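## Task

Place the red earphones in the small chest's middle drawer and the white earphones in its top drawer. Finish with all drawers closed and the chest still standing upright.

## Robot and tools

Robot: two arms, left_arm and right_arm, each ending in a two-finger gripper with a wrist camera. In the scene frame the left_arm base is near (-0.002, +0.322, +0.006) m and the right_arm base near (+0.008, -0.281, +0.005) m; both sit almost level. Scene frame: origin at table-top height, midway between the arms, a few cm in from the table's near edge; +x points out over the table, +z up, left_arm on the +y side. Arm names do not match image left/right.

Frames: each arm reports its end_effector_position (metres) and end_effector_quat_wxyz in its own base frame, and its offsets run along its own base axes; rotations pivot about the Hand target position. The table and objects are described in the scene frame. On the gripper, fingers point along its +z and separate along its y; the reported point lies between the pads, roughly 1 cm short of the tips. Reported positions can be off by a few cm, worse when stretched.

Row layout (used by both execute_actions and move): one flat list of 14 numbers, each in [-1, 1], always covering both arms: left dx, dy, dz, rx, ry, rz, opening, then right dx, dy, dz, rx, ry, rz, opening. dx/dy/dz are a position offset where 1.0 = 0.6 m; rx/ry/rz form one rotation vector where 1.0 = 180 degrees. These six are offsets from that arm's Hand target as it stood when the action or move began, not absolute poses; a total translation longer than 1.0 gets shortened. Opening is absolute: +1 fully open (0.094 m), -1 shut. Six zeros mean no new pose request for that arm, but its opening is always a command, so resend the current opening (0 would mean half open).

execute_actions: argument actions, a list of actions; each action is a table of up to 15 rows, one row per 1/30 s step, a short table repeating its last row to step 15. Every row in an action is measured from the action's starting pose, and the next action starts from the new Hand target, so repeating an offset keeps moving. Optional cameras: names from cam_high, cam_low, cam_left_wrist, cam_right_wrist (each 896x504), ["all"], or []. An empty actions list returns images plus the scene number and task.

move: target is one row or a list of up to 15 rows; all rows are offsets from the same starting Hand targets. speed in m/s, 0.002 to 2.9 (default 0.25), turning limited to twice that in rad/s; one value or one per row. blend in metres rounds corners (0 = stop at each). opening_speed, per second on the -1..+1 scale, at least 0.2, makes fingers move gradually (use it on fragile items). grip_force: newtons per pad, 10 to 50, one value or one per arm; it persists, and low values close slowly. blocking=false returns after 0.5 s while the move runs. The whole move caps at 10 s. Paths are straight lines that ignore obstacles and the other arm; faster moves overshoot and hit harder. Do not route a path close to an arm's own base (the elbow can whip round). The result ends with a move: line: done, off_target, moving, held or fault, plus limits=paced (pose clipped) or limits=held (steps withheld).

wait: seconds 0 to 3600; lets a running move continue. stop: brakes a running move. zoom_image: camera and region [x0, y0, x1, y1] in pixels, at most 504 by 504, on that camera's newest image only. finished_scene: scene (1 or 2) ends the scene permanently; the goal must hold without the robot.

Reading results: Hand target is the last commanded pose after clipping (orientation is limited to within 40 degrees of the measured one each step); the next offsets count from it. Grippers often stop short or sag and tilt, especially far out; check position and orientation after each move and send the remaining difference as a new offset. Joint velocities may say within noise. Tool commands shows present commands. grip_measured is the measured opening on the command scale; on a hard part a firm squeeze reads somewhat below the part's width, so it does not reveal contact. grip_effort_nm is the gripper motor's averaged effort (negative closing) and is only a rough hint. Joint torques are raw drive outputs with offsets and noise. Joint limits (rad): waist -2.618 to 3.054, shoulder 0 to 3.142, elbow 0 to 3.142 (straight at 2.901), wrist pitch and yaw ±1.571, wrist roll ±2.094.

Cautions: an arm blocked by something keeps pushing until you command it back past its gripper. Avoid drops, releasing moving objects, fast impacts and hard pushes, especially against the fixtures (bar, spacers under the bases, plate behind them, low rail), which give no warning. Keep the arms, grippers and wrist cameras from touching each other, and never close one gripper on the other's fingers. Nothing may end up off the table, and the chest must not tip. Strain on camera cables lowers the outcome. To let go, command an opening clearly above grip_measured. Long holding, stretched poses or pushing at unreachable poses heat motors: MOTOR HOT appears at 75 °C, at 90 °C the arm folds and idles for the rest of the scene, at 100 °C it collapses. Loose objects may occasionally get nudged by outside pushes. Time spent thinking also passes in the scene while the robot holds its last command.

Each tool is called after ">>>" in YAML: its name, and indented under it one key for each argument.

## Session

>>> execute_actions:
  actions: []

Scene clock: 0.00 s.
left_arm: end_effector_position=(+0.3908, +0.0149, +0.0958) grip_measured=+1.000 grip_effort_nm=n/a end_effector_quat_wxyz=(+0.583, -0.046, +0.811, +0.027) | right_arm: end_effector_position=(+0.4062, -0.0274, +0.1183) grip_measured=+1.000 grip_effort_nm=n/a end_effector_quat_wxyz=(+0.619, +0.040, +0.781, -0.072)
Joint positions: left_arm=[-0.01 1.516 0.348 0.841 -0.108 -0.047 0.094] | right_arm=[0.002 1.563 0.383 0.952 0.164 -0.027 0.094]
Joint velocities: within noise
Joint torques (N m): no reading
Motor temperatures (°C): left_arm=[23 24 31 28 25 28 25] | right_arm=[24 31 32 27 26 26 25]
Heat: left arm: 31 °C; right arm: 32 °C.
Hand target: left_arm +0.3938, +0.0144, +0.1024; +0.590, -0.046, +0.805, +0.026 | right_arm +0.4092, -0.0277, +0.1268; +0.629, +0.041, +0.773, -0.071
Tool commands: left_gripper/opening=+1.0 right_gripper/opening=+1.0

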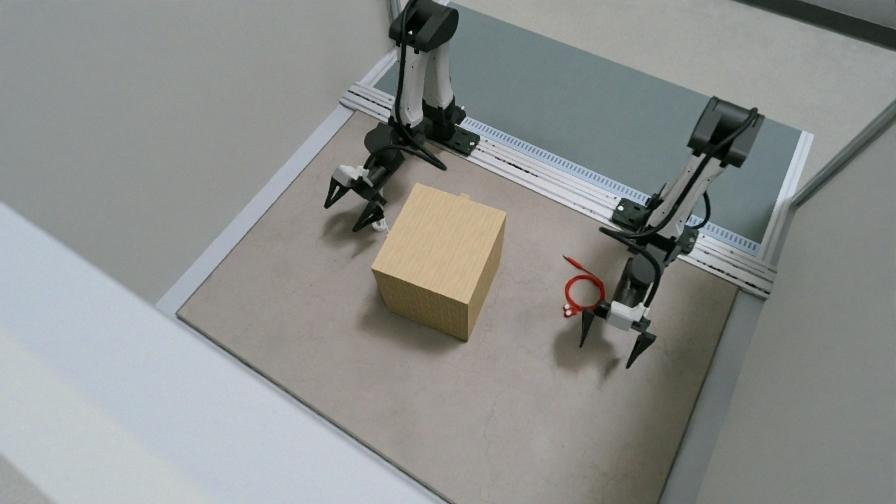

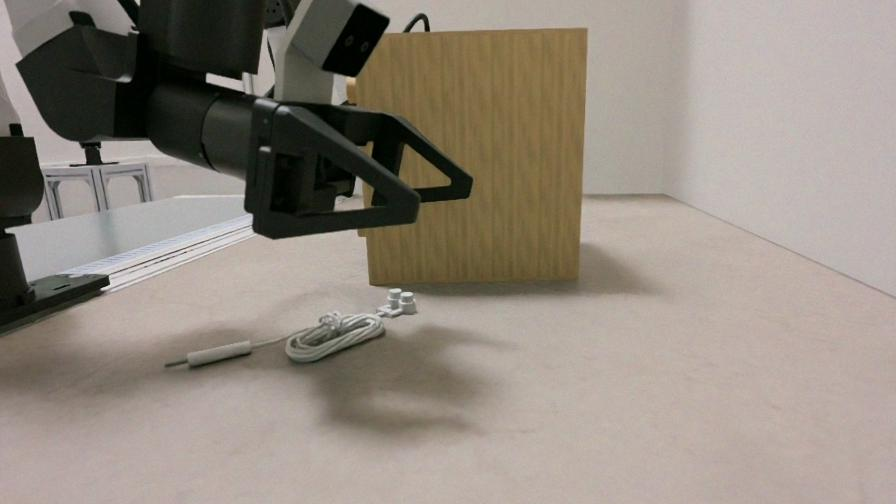

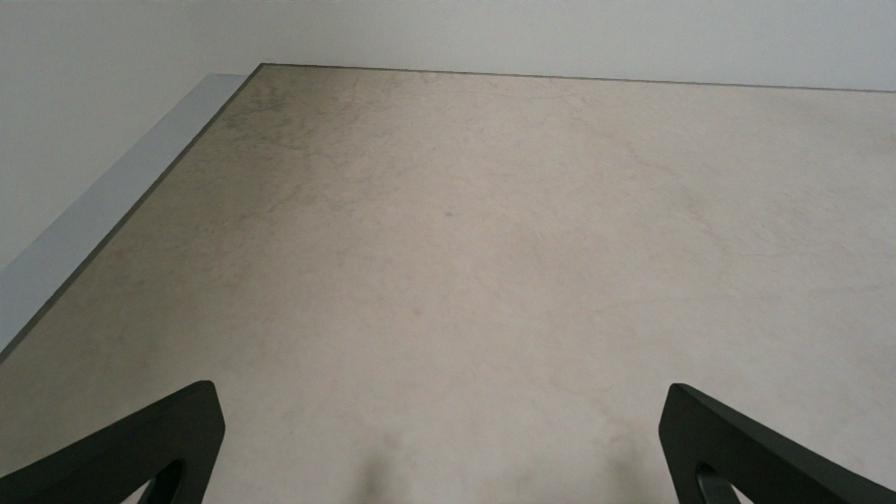

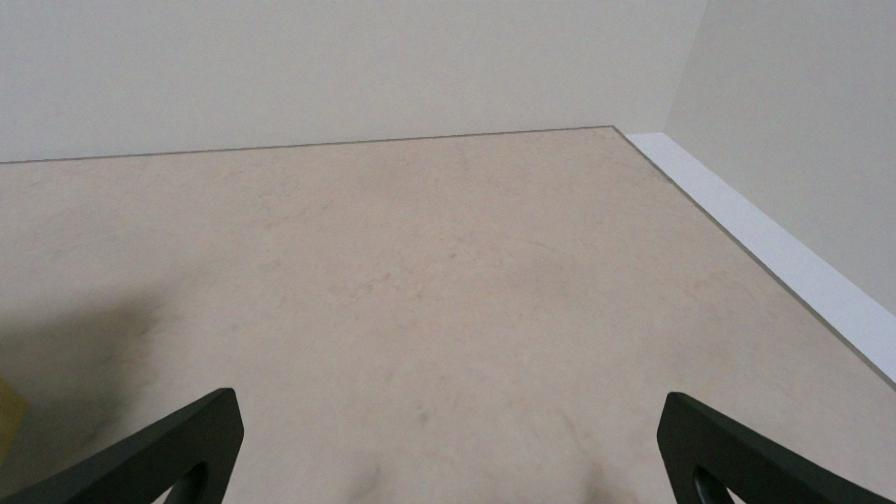

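>>> move:
  target: [-0.207,-0.14,0.246,0,0.35,0,1,-0.465,0.046,0.289,0.0211,-0.0011,0.3263,1]
  speed: 0.4
  cameras: ["all"]

Scene clock: 23.20 s.
left_arm: end_effector_position=(+0.2685, -0.0690, +0.2444) grip_measured=+1.000 grip_effort_nm=0.01 end_effector_quat_wxyz=(+0.135, -0.014, +0.990, +0.033) | right_arm: end_effector_position=(+0.1778, +0.0009, +0.2953) grip_measured=+1.000 grip_effort_nm=0.01 end_effector_quat_wxyz=(+0.703, -0.093, +0.702, +0.060)
Joint positions: left_arm=[-0.349 1.463 1.664 -1.541 -0.156 -0.36 0.094] | right_arm=[-1.36 0.07 0.312 0.445 -1.577 0.641 0.094]
Joint torques (N m): left_arm=[0.66 -3.6 8.76 0.78 0.05 0.04] | right_arm=[0.51 3.9 8.23 0.95 0.39 -0.05]
Motor temperatures (°C): left_arm=[23 25 33 34 25 28 25] | right_arm=[24 32 35 33 26 26 25]
Heat: left arm: 34 °C; right arm: 35 °C.
Hand target: left_arm +0.2696, -0.0695, +0.2502; +0.083, -0.026, +0.995, +0.047 | right_arm +0.1301, +0.0000, +0.3002; +0.583, -0.323, +0.695, +0.271
Off the commanded pose: left_arm 0.006 m, 6 deg | right_arm 0.048 m, 39 deg.
joint sent to its limit (left arm) — joint 4 (wrist pitch), lower limit. The joint targets are off in orientation, not in position.
joint sent to its limit (right arm) — joint 5 (wrist yaw), lower limit. The joint targets are off in position and orientation.
move: off_target (left_arm, right_arm); limits=paced

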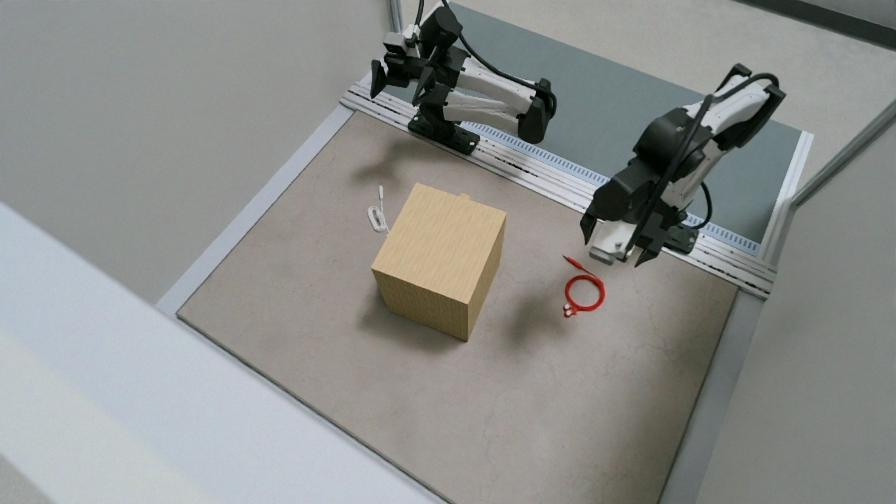

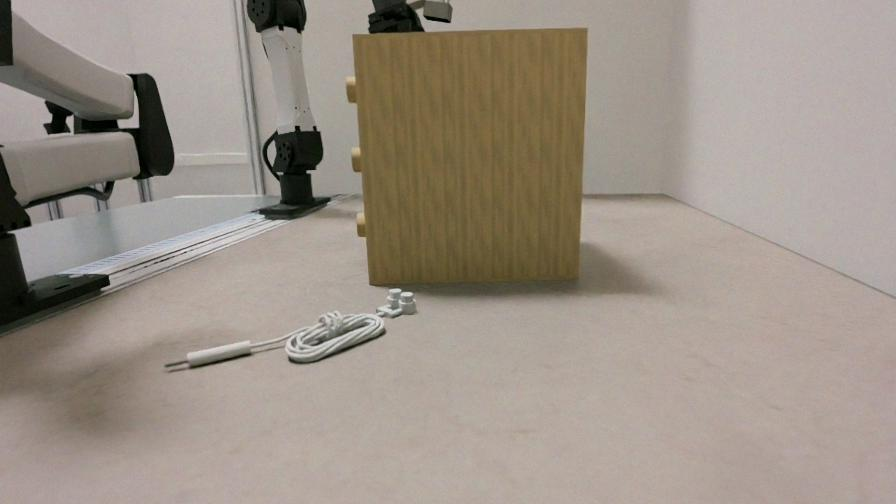

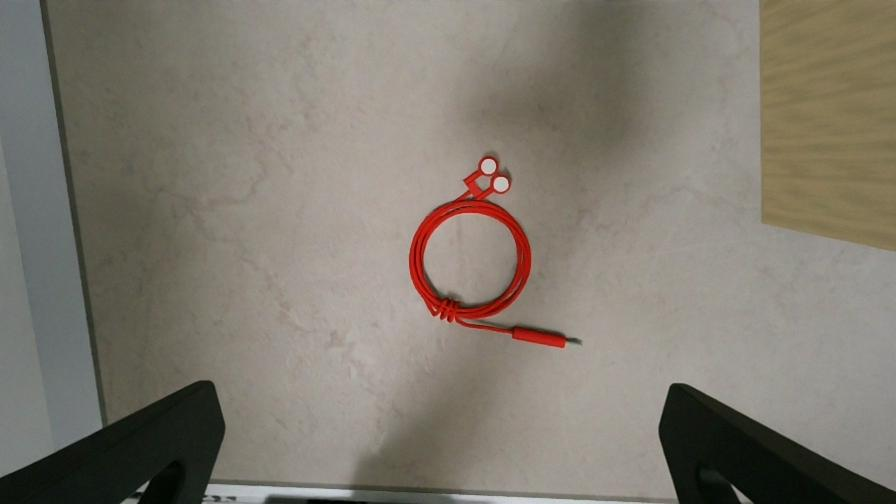

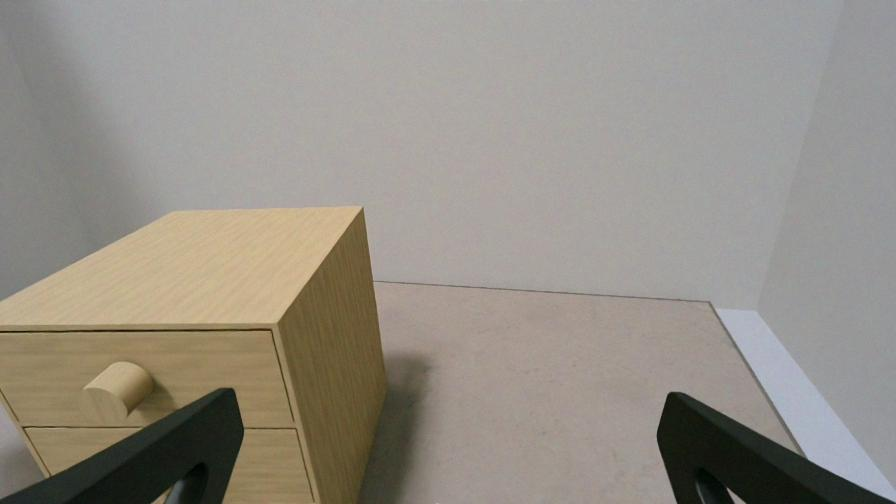

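>>> move:
  target:
    - [-0.015,-0.035,-0.12,-0.030,0.053,-0.0166,-0.23,0.283,-0.067,-0.083,-0.0241,0.0519,-0.2762,1]
    - [-0.03,-0.0708,-0.242,-0.030,0.053,-0.0166,-0.23,0.058,0.405,-0.133,-0.0241,0.0519,-0.2762,1]
    - [-0.03,-0.0708,-0.242,-0.030,0.053,-0.0166,-0.23,0.058,0.405,-0.275,-0.0241,0.0519,-0.2762,1]
  speed: 0.35
  blend: [0.03,0.03,0]
  cameras: ["all"]

Scene clock: 69.13 s.
left_arm: end_effector_position=(+0.2507, -0.1079, +0.1077) grip_measured=-0.227 grip_effort_nm=-0.13 end_effector_quat_wxyz=(-0.003, +0.001, +1.000, +0.004) | right_arm: end_effector_position=(+0.1638, +0.2380, +0.1315) grip_measured=+1.000 grip_effort_nm=0.00 end_effector_quat_wxyz=(+0.576, -0.013, +0.817, -0.007)
Joint positions: left_arm=[-0.41 1.586 1.259 -1.253 -0.005 -0.408 0.036] | right_arm=[1.571 1.538 0.831 -0.854 1.228 1.532 0.094]
Joint torques (N m): left_arm=[-0.54 -5.27 5.53 0.59 0.12 0.05] | right_arm=[-0.69 -3.75 7.75 0.17 0.65 0.12]
Motor temperatures (°C): left_arm=[23 26 38 30 25 28 25] | right_arm=[24 32 43 31 26 26 25]
Heat: left arm: 38 °C; right arm: 43 °C.
Hand target: left_arm +0.2515, -0.1120, +0.1049; +0.000, +0.001, +1.000, +0.000 | right_arm +0.1651, +0.2429, +0.1352; +0.574, +0.000, +0.819, +0.000
Off the commanded pose: left_arm 0.005 m, 1 deg | right_arm 0.006 m, 2 deg.
move: done; limits=paced

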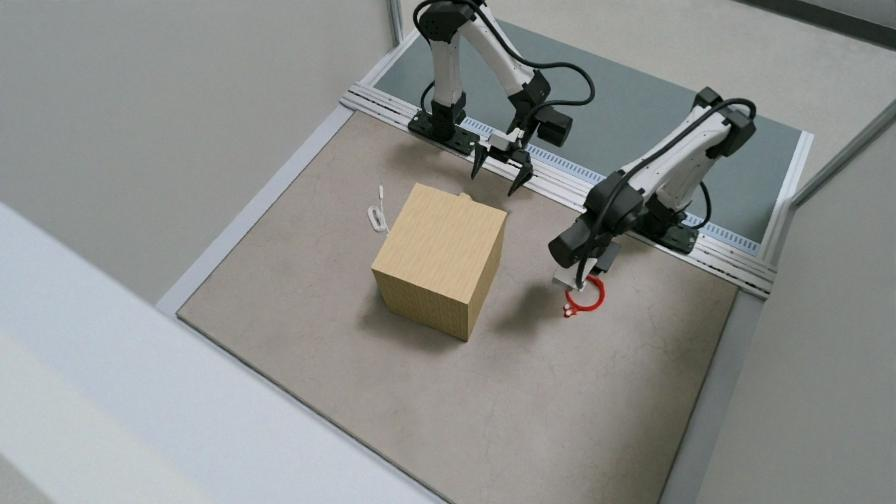

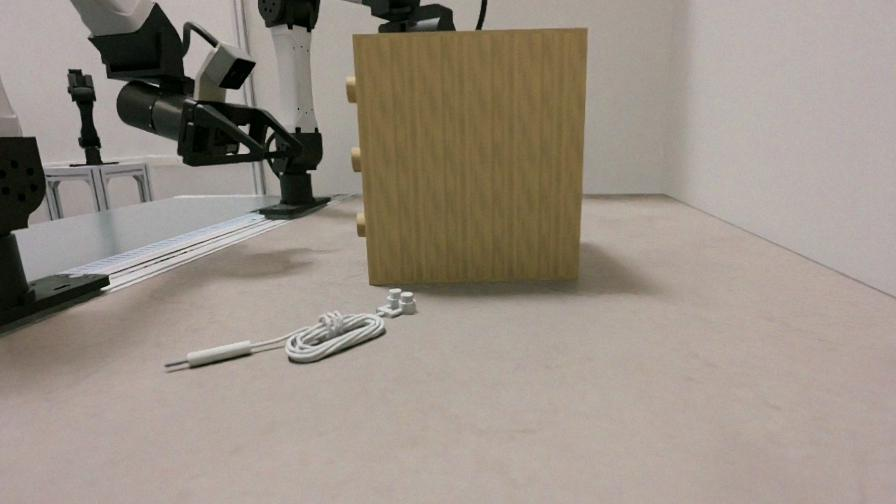

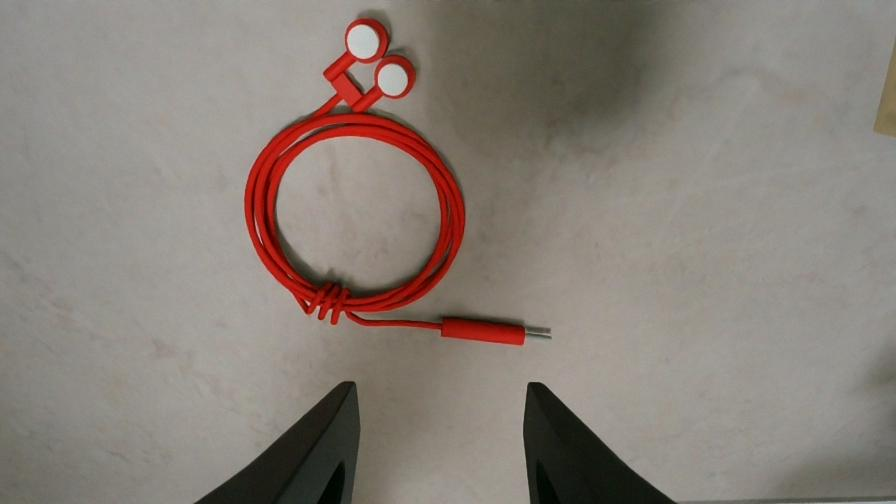

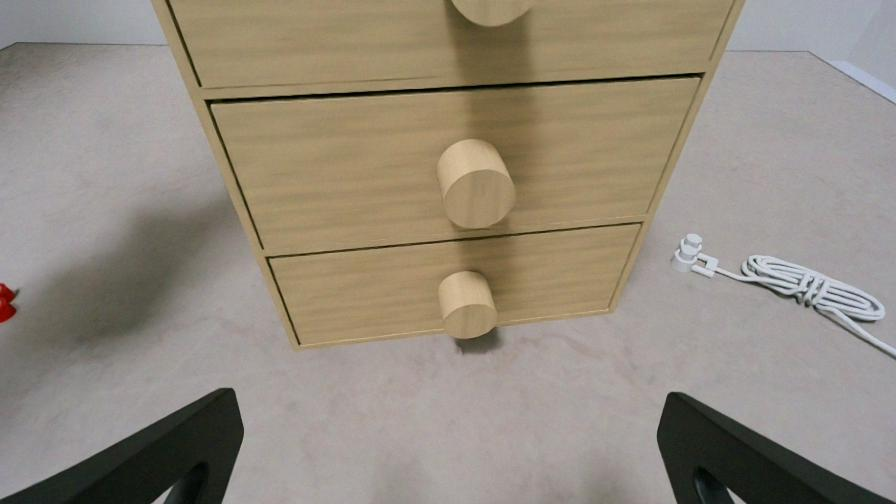

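>>> move:
  target: [0,-0.0067,-0.18,0,0,0,-0.23,0.068,-0.0305,-0.0395,0,0,0.0556,1]
  speed: 0.15
  cameras: ["cam_left_wrist","cam_right_wrist"]

Scene clock: 93.73 s.
left_arm: end_effector_position=(+0.2521, -0.1125, +0.0015) grip_measured=-0.227 grip_effort_nm=-0.13 end_effector_quat_wxyz=(-0.001, +0.000, +1.000, +0.003) | right_arm: end_effector_position=(+0.2046, +0.2240, +0.1085) grip_measured=+1.000 grip_effort_nm=0.00 end_effector_quat_wxyz=(+0.570, -0.078, +0.817, +0.039)
Joint positions: left_arm=[-0.423 1.716 0.956 -0.815 -0.005 -0.422 0.036] | right_arm=[1.354 1.276 0.424 0.069 1.056 0.688 0.094]
Joint torques (N m): left_arm=[-0.54 -5.23 4.83 0.69 0.11 0.02] | right_arm=[-0.64 -4.11 5.63 1.79 0.43 -0.12]
Heat: left arm: 36 °C; right arm: 41 °C.
Hand target: left_arm +0.2516, -0.1160, -0.0031; +0.000, +0.000, +1.000, +0.000 | right_arm +0.2058, +0.2246, +0.1115; +0.571, -0.072, +0.816, +0.050
Off the commanded pose: left_arm 0.006 m, 0 deg | right_arm 0.003 m, 1 deg.
move: done

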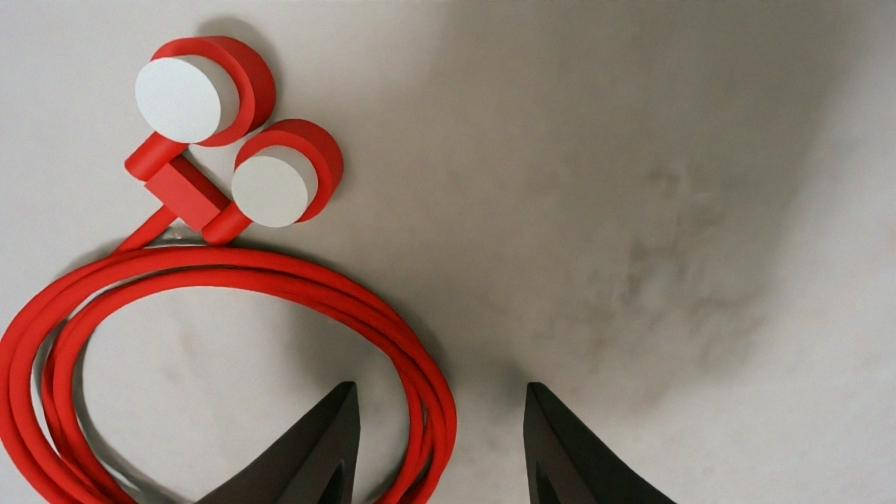

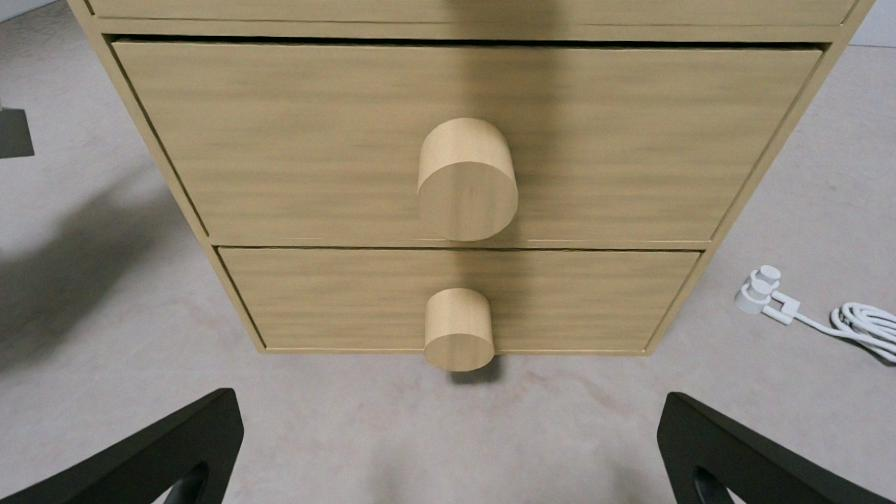

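>>> move:
  target:
    - [0,0,-0.005,0,0,0,-0.23,0.1045,0.011,0.0108,0,0,0,1]
    - [0,0,0,0,0,0,-1,0.1045,0.011,0.0108,0,0,0,-0.6]
    - [0,0,0.25,0,0,0,-1,-0.0597,-0.018,0.0108,0,0,0,-0.6]
  speed: 0.12
  grip_force: [25,50]
  cameras: ["all"]

Scene clock: 111.03 s.
left_arm: end_effector_position=(+0.2502, -0.1117, +0.1366) grip_measured=-0.927 grip_effort_nm=-0.56 end_effector_quat_wxyz=(-0.010, +0.000, +1.000, +0.007) | right_arm: end_effector_position=(+0.1703, +0.2067, +0.1091) grip_measured=-0.598 grip_effort_nm=-0.08 end_effector_quat_wxyz=(+0.567, -0.083, +0.819, +0.039)
Joint positions: left_arm=[-0.423 1.6 1.389 -1.383 -0.004 -0.423 0.003] | right_arm=[1.516 1.194 0.439 -0.287 1.147 0.968 0.019]
Joint torques (N m): left_arm=[-0.5 -6.39 9.16 0.22 0.12 0.06] | right_arm=[0.42 -1.85 8.5 1.1 0.76 0.11]
Heat: left arm: 36 °C; right arm: 41 °C.
Hand target: left_arm +0.2517, -0.1161, +0.1469; +0.000, +0.000, +1.000, +0.000 | right_arm +0.1700, +0.2139, +0.1180; +0.571, -0.072, +0.816, +0.050
Off the commanded pose: left_arm 0.011 m, 1 deg | right_arm 0.011 m, 2 deg.
grip_force (N): 25, 50
move: off_target (left_arm, right_arm); target 2's new opening was sent with right_arm's hand 0.014 m and 2 deg from that target

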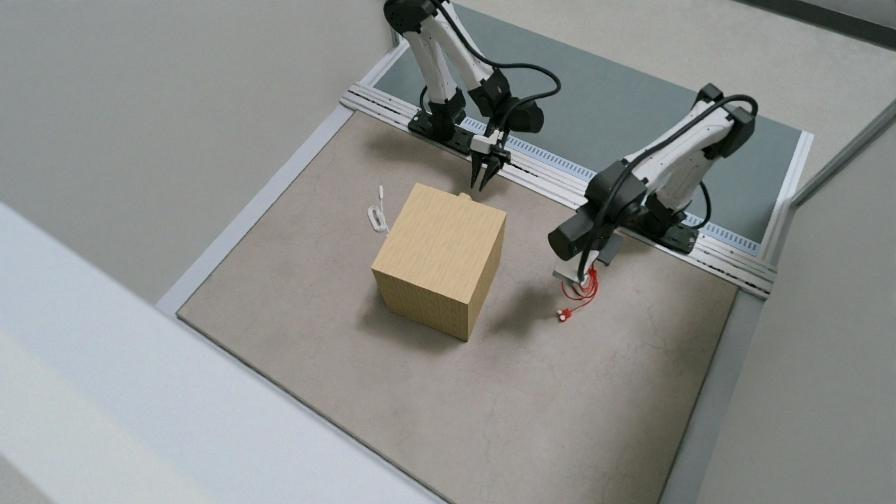

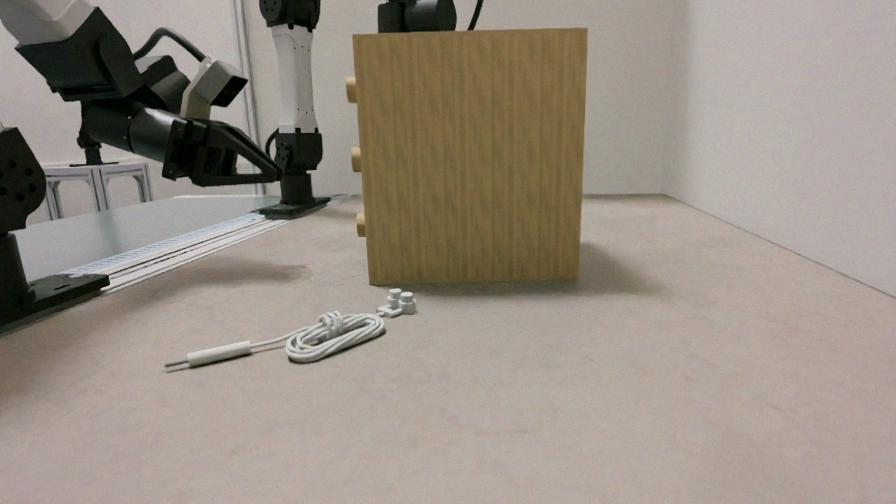

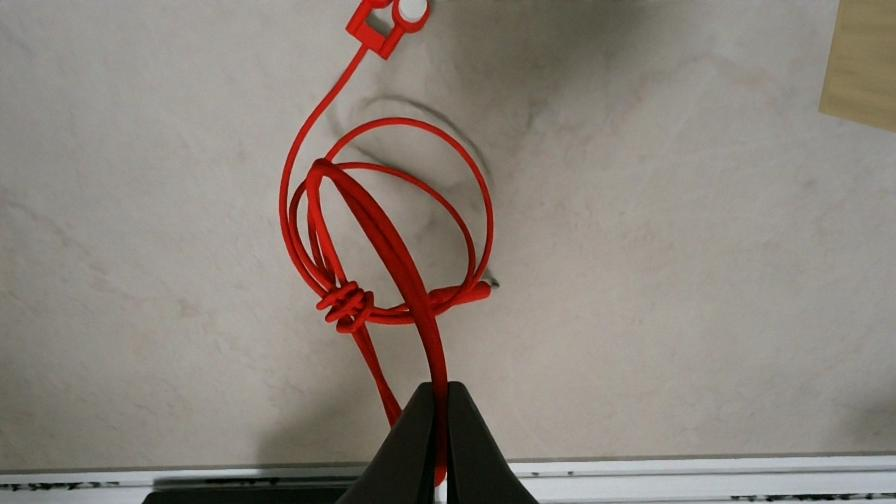

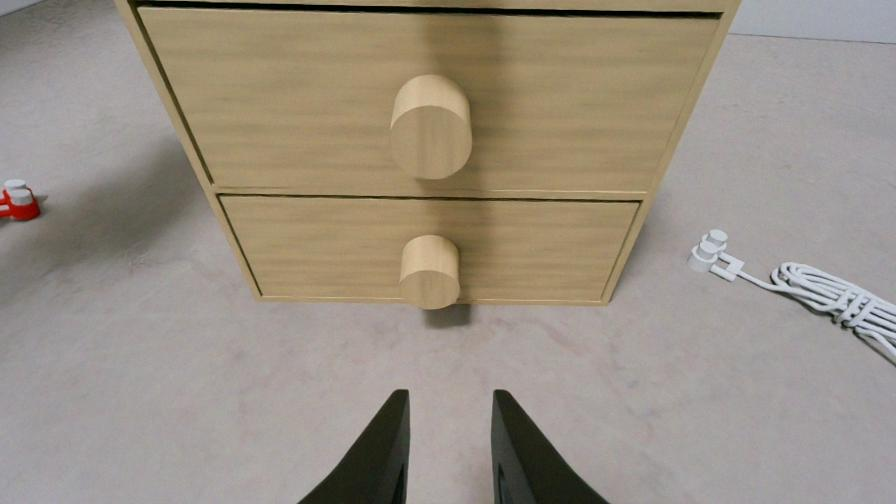

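>>> move:
  target: [0,0,0,0,0,0,-1,0.167,0.030,0.0167,0,0,0,1]
  speed: 0.12
  cameras: ["cam_right_wrist"]

Scene clock: 126.20 s.
left_arm: end_effector_position=(+0.2502, -0.1117, +0.1366) grip_measured=-0.927 grip_effort_nm=-0.56 end_effector_quat_wxyz=(-0.010, +0.000, +1.000, +0.007) | right_arm: end_effector_position=(+0.2653, +0.2254, +0.1199) grip_measured=+0.998 grip_effort_nm=0.09 end_effector_quat_wxyz=(+0.565, -0.078, +0.820, +0.038)
Joint positions: left_arm=[-0.423 1.6 1.389 -1.383 -0.004 -0.423 0.003] | right_arm=[1.086 1.337 0.468 0.301 0.841 0.415 0.094]
Joint torques (N m): left_arm=[-0.39 -6.41 9.2 0.22 0.1 0.04] | right_arm=[-0.73 -2.89 7.91 2.04 0.34 -0.1]
Heat: left arm: 38 °C; right arm: 41 °C.
Hand target: left_arm +0.2517, -0.1161, +0.1469; +0.000, +0.000, +1.000, +0.000 | right_arm +0.2702, +0.2318, +0.1280; +0.571, -0.072, +0.816, +0.050
Off the commanded pose: left_arm 0.011 m, 1 deg | right_arm 0.011 m, 2 deg.
grip_force (N): 25, 50
move: off_target (right_arm)

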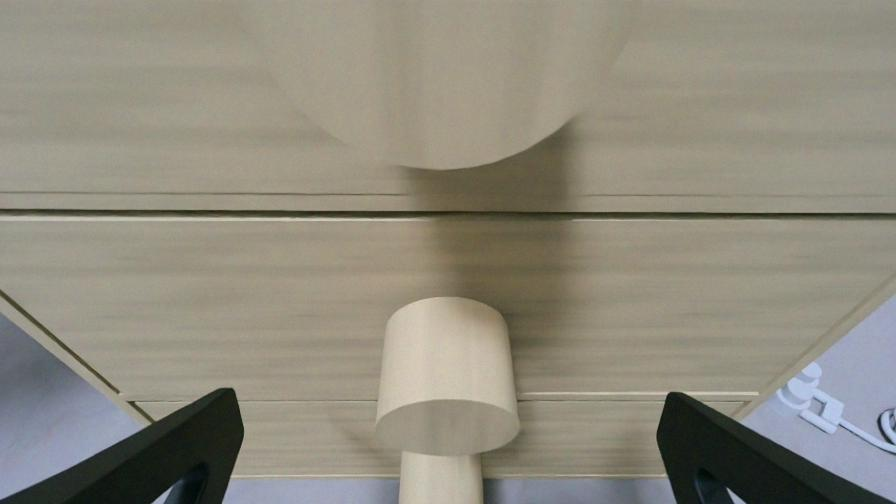

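>>> move:
  target:
    - [0,0,0,0,0,0,-1,0,0,0.0167,0,0,0,1]
    - [0,0,0,0,0,0,-1,0,0,0.0167,0,0,0,-0.7]
    - [0,0,0,0,0,0,-1,-0.164,-0.029,0.0167,0,0,0,-0.7]
  speed: 0.12
  cameras: ["cam_high","cam_left_wrist","cam_right_wrist"]

Scene clock: 135.60 s.
left_arm: end_effector_position=(+0.2502, -0.1117, +0.1366) grip_measured=-0.927 grip_effort_nm=-0.56 end_effector_quat_wxyz=(-0.010, +0.000, +1.000, +0.007) | right_arm: end_effector_position=(+0.1698, +0.2078, +0.1209) grip_measured=-0.438 grip_effort_nm=-1.02 end_effector_quat_wxyz=(+0.555, -0.091, +0.826, +0.039)
Joint positions: left_arm=[-0.423 1.6 1.389 -1.383 -0.004 -0.423 0.003] | right_arm=[1.507 1.148 0.485 -0.376 1.114 0.95 0.026]
Joint torques (N m): left_arm=[-0.54 -6.41 9.05 0.26 0.11 0.06] | right_arm=[0.53 -1.94 9.51 1.21 1.05 0.05]
Heat: left arm: 39 °C; right arm: 43 °C.
Hand target: left_arm +0.2517, -0.1161, +0.1469; +0.000, +0.000, +1.000, +0.000 | right_arm +0.1718, +0.2144, +0.1380; +0.571, -0.072, +0.816, +0.050
Off the commanded pose: left_arm 0.011 m, 1 deg | right_arm 0.018 m, 3 deg.
grip_force (N): 25, 50
move: off_target (right_arm); target 2's new opening was sent with right_arm's hand 0.017 m and 2 deg from that target

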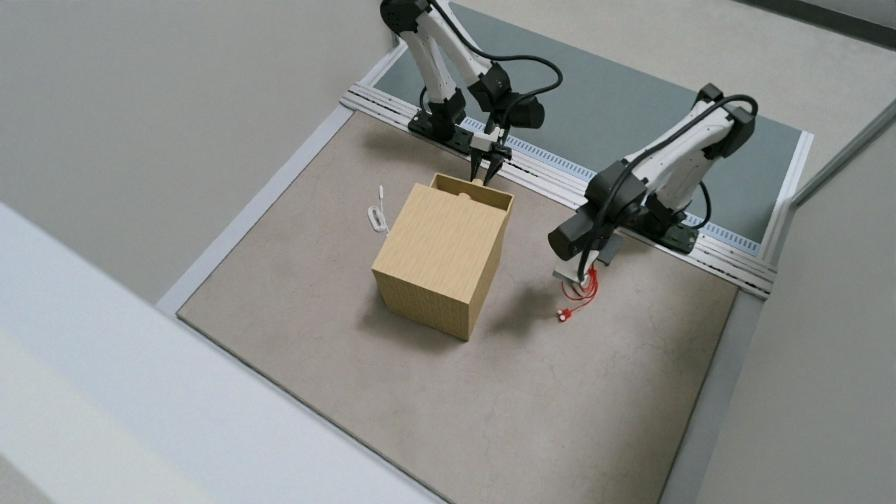

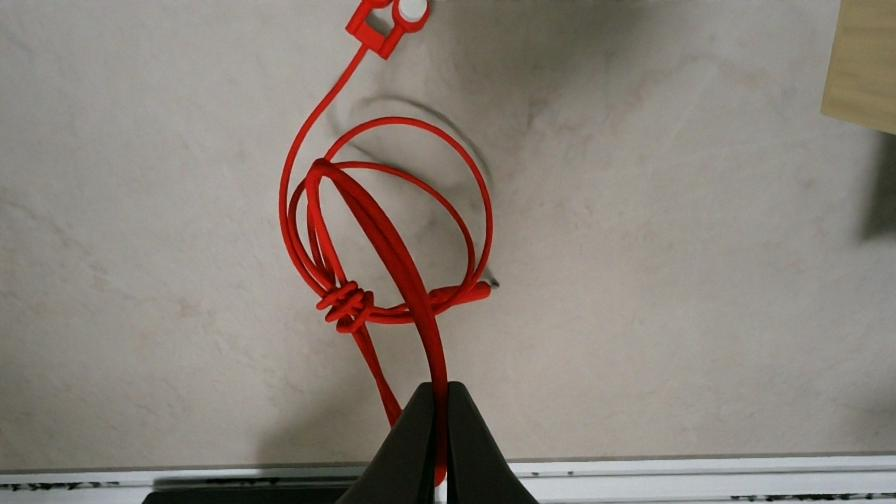

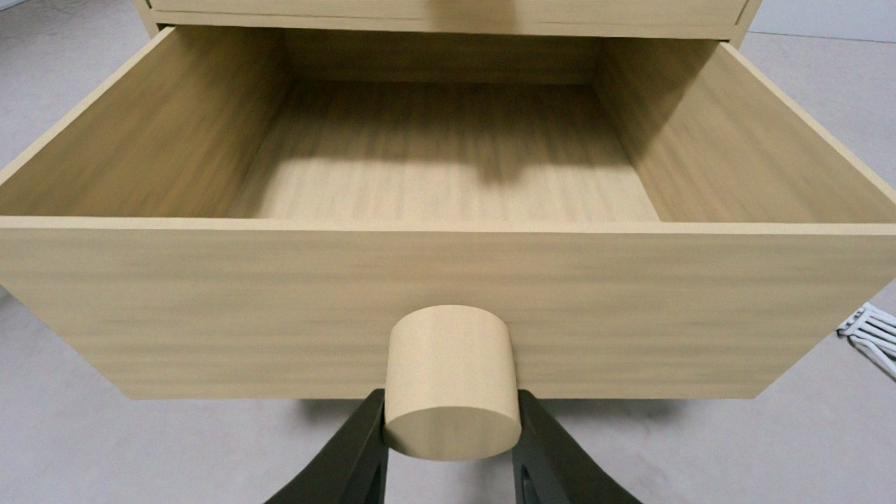

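>>> move:
  target:
    - [0,0,0,0,0,0,-1,0,0,0,0,0,0,0.2]
    - [0,0,0.05,0,0,0,-1,-0.058,-0.01,0.017,0,0,0,0.2]
    - [0,-0.073,0.305,0,0,0,-1,0.08,-0.207,0.203,-0.017,0.194,-0.0245,0.2]
    - [-0.011,-0.4315,0.322,-0.0828,-0.1525,-0.3091,-1,0.197,-0.357,0.12,-0.034,0.3877,-0.0489,0.2]
  speed: [0.2,0.2,0.35,0.3]
  blend: [0,0.02,0.04,0]
  cameras: ["all"]

Scene clock: 162.67 s.
left_arm: end_effector_position=(+0.2484, -0.3708, +0.3370) grip_measured=-0.927 grip_effort_nm=-0.56 end_effector_quat_wxyz=(+0.269, +0.446, +0.842, -0.142) | right_arm: end_effector_position=(+0.2856, +0.0007, +0.2040) grip_measured=+0.198 grip_effort_nm=0.09 end_effector_quat_wxyz=(+0.035, +0.002, +0.999, -0.003)
Joint positions: left_arm=[-0.983 2.015 2.611 -1.548 -0.006 -0.006 0.003] | right_arm=[0.007 1.597 1.654 -1.557 0.007 0.01 0.056]
Joint torques (N m): left_arm=[-0.54 -7.04 7.5 1.53 0.17 0.24] | right_arm=[-0.58 -4.48 8.35 0.37 0.02 -0.18]
Heat: left arm: 40 °C; right arm: 47 °C.
Hand target: left_arm +0.2450, -0.3750, +0.3400; +0.227, +0.461, +0.849, -0.124 | right_arm +0.2900, +0.0002, +0.2101; +0.000, +0.000, +1.000, +0.000
Off the commanded pose: left_arm 0.006 m, 6 deg | right_arm 0.007 m, 4 deg.
joint sent to its limit (left arm) — joint 4 (wrist pitch), lower limit. The joint targets are off in orientation, not in position.
joint sent to its limit (right arm) — joint 4 (wrist pitch), lower limit. The joint targets are off in orientation, not in position.
grip_force (N): 25, 50
move: off_target (left_arm, right_arm); blend cut to 0.0183 m at target 2

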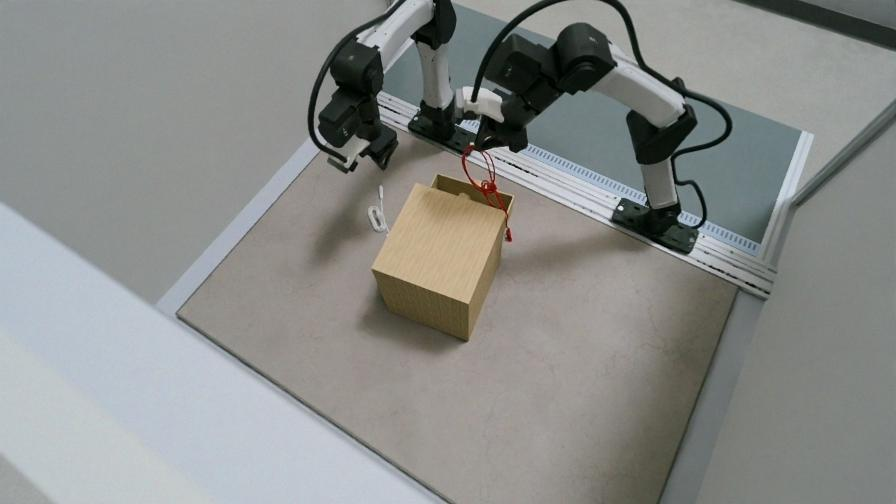

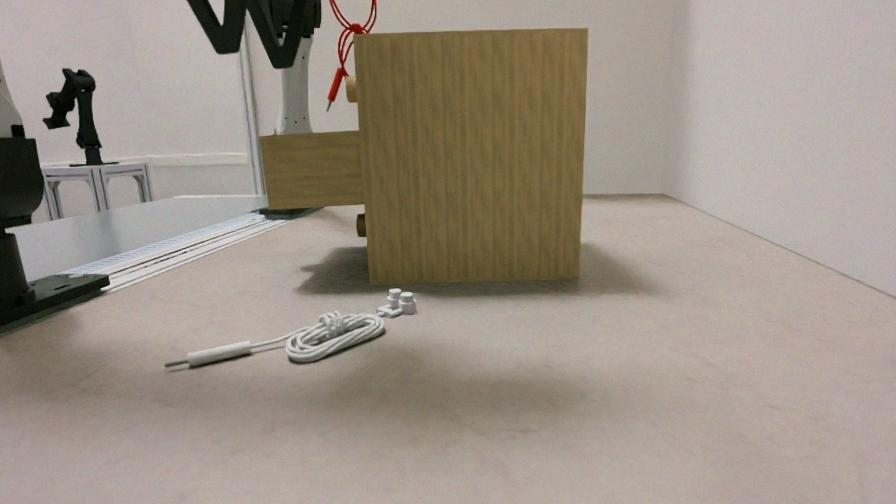

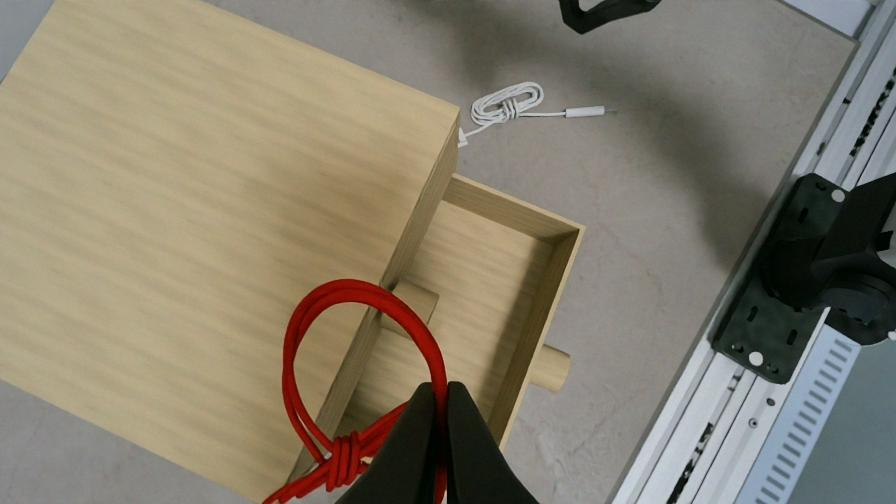

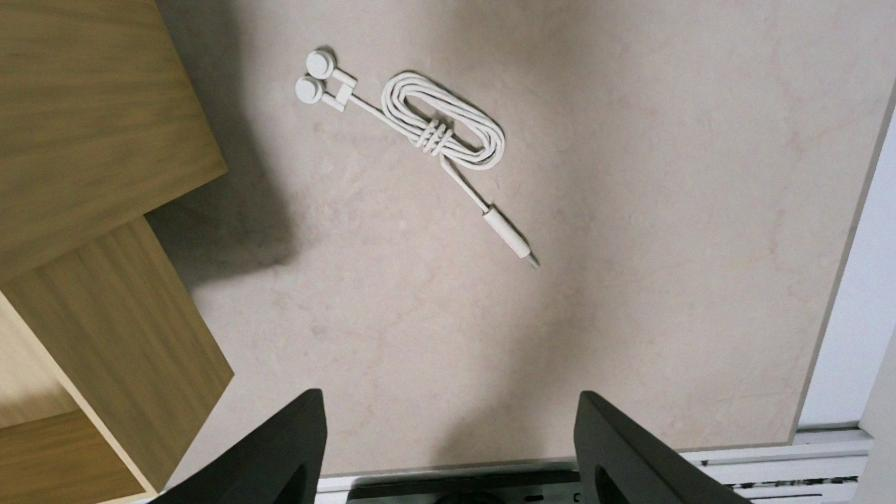

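>>> move:
  target:
    - [-0.038,-0.064,0,0,0,0,-1,0.0277,0.008,-0.167,0,0,0.328,0.25]
    - [-0.038,-0.064,-0.128,0,0,0,-1,0.0277,0.008,-0.167,0,0,0.328,0.25]
  speed: 0.15
  cameras: ["all"]

Scene clock: 188.00 s.
left_arm: end_effector_position=(+0.2239, -0.4112, +0.2498) grip_measured=-0.927 grip_effort_nm=-0.56 end_effector_quat_wxyz=(+0.206, +0.465, +0.854, -0.112) | right_arm: end_effector_position=(+0.3047, +0.0029, +0.1135) grip_measured=+0.248 grip_effort_nm=0.09 end_effector_quat_wxyz=(-0.001, -0.486, +0.874, -0.001)
Joint positions: left_arm=[-1.088 2.012 2.261 -1.348 -0.042 -0.08 0.003] | right_arm=[0.011 1.696 1.4 -1.275 0.002 -1.004 0.059]
Joint torques (N m): left_arm=[-0.47 -11.23 5.64 1.58 0 0.04] | right_arm=[0.38 -5.27 5.71 0.43 0.09 -0.16]
Heat: left arm: 38 °C; right arm: 46 °C.
Hand target: left_arm +0.2221, -0.4134, +0.2633; +0.227, +0.461, +0.849, -0.124 | right_arm +0.3066, +0.0050, +0.1098; +0.000, -0.493, +0.870, +0.000
Off the commanded pose: left_arm 0.014 m, 3 deg | right_arm 0.005 m, 1 deg.
grip_force (N): 25, 50
move: off_target (left_arm)

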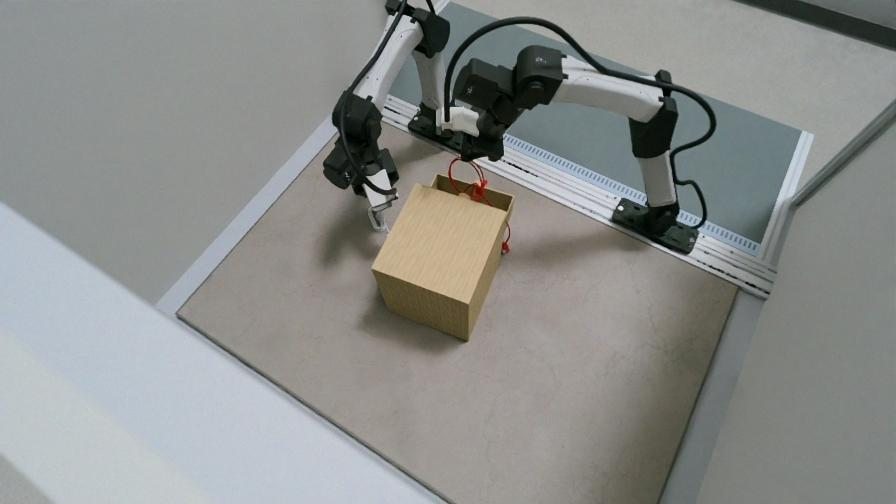

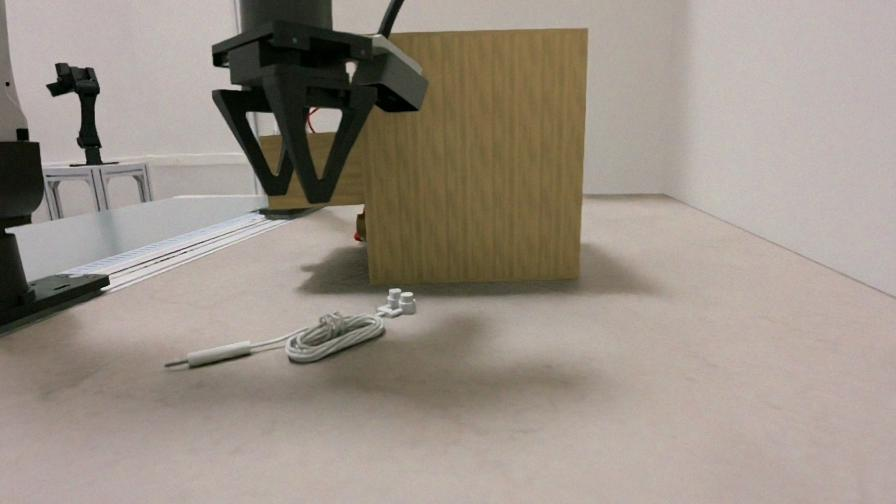

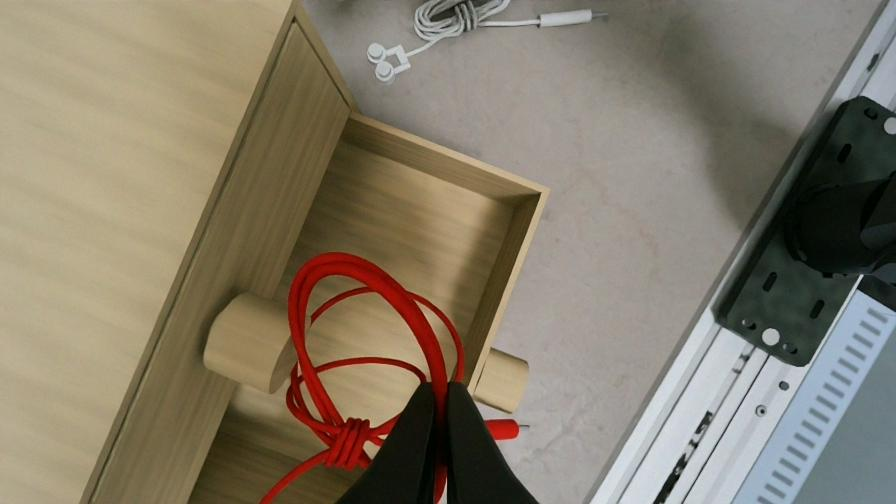

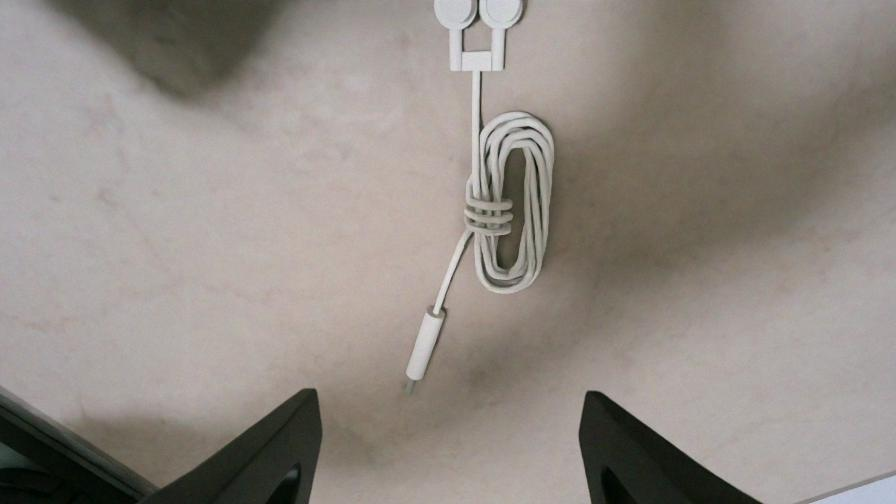

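>>> zoom_image:
  camera: "cam_high"
  region: [400, 120, 560, 270]

>>> zoom_image:
  camera: "cam_low"
  region: [230, 80, 400, 300]

Scaled by 3.150 from the camera's image (finer frame: 1280x720).

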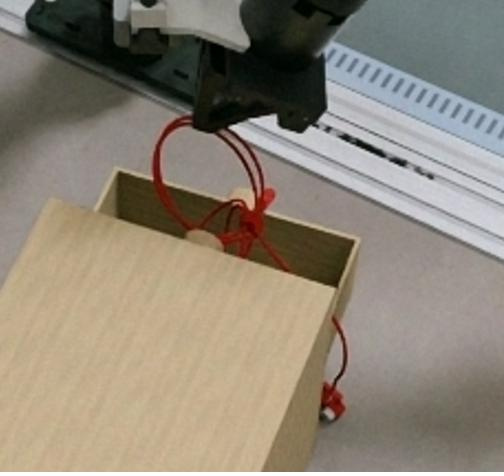

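Scaled by 2.291 from the camera's image (finer frame: 1280x720).

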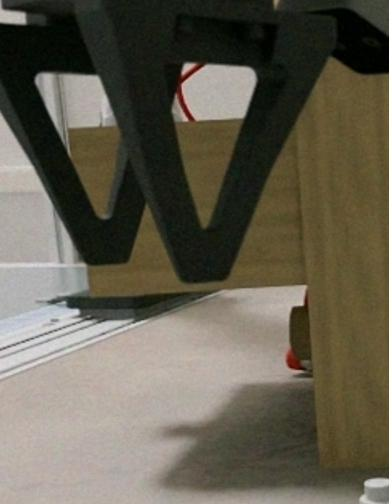

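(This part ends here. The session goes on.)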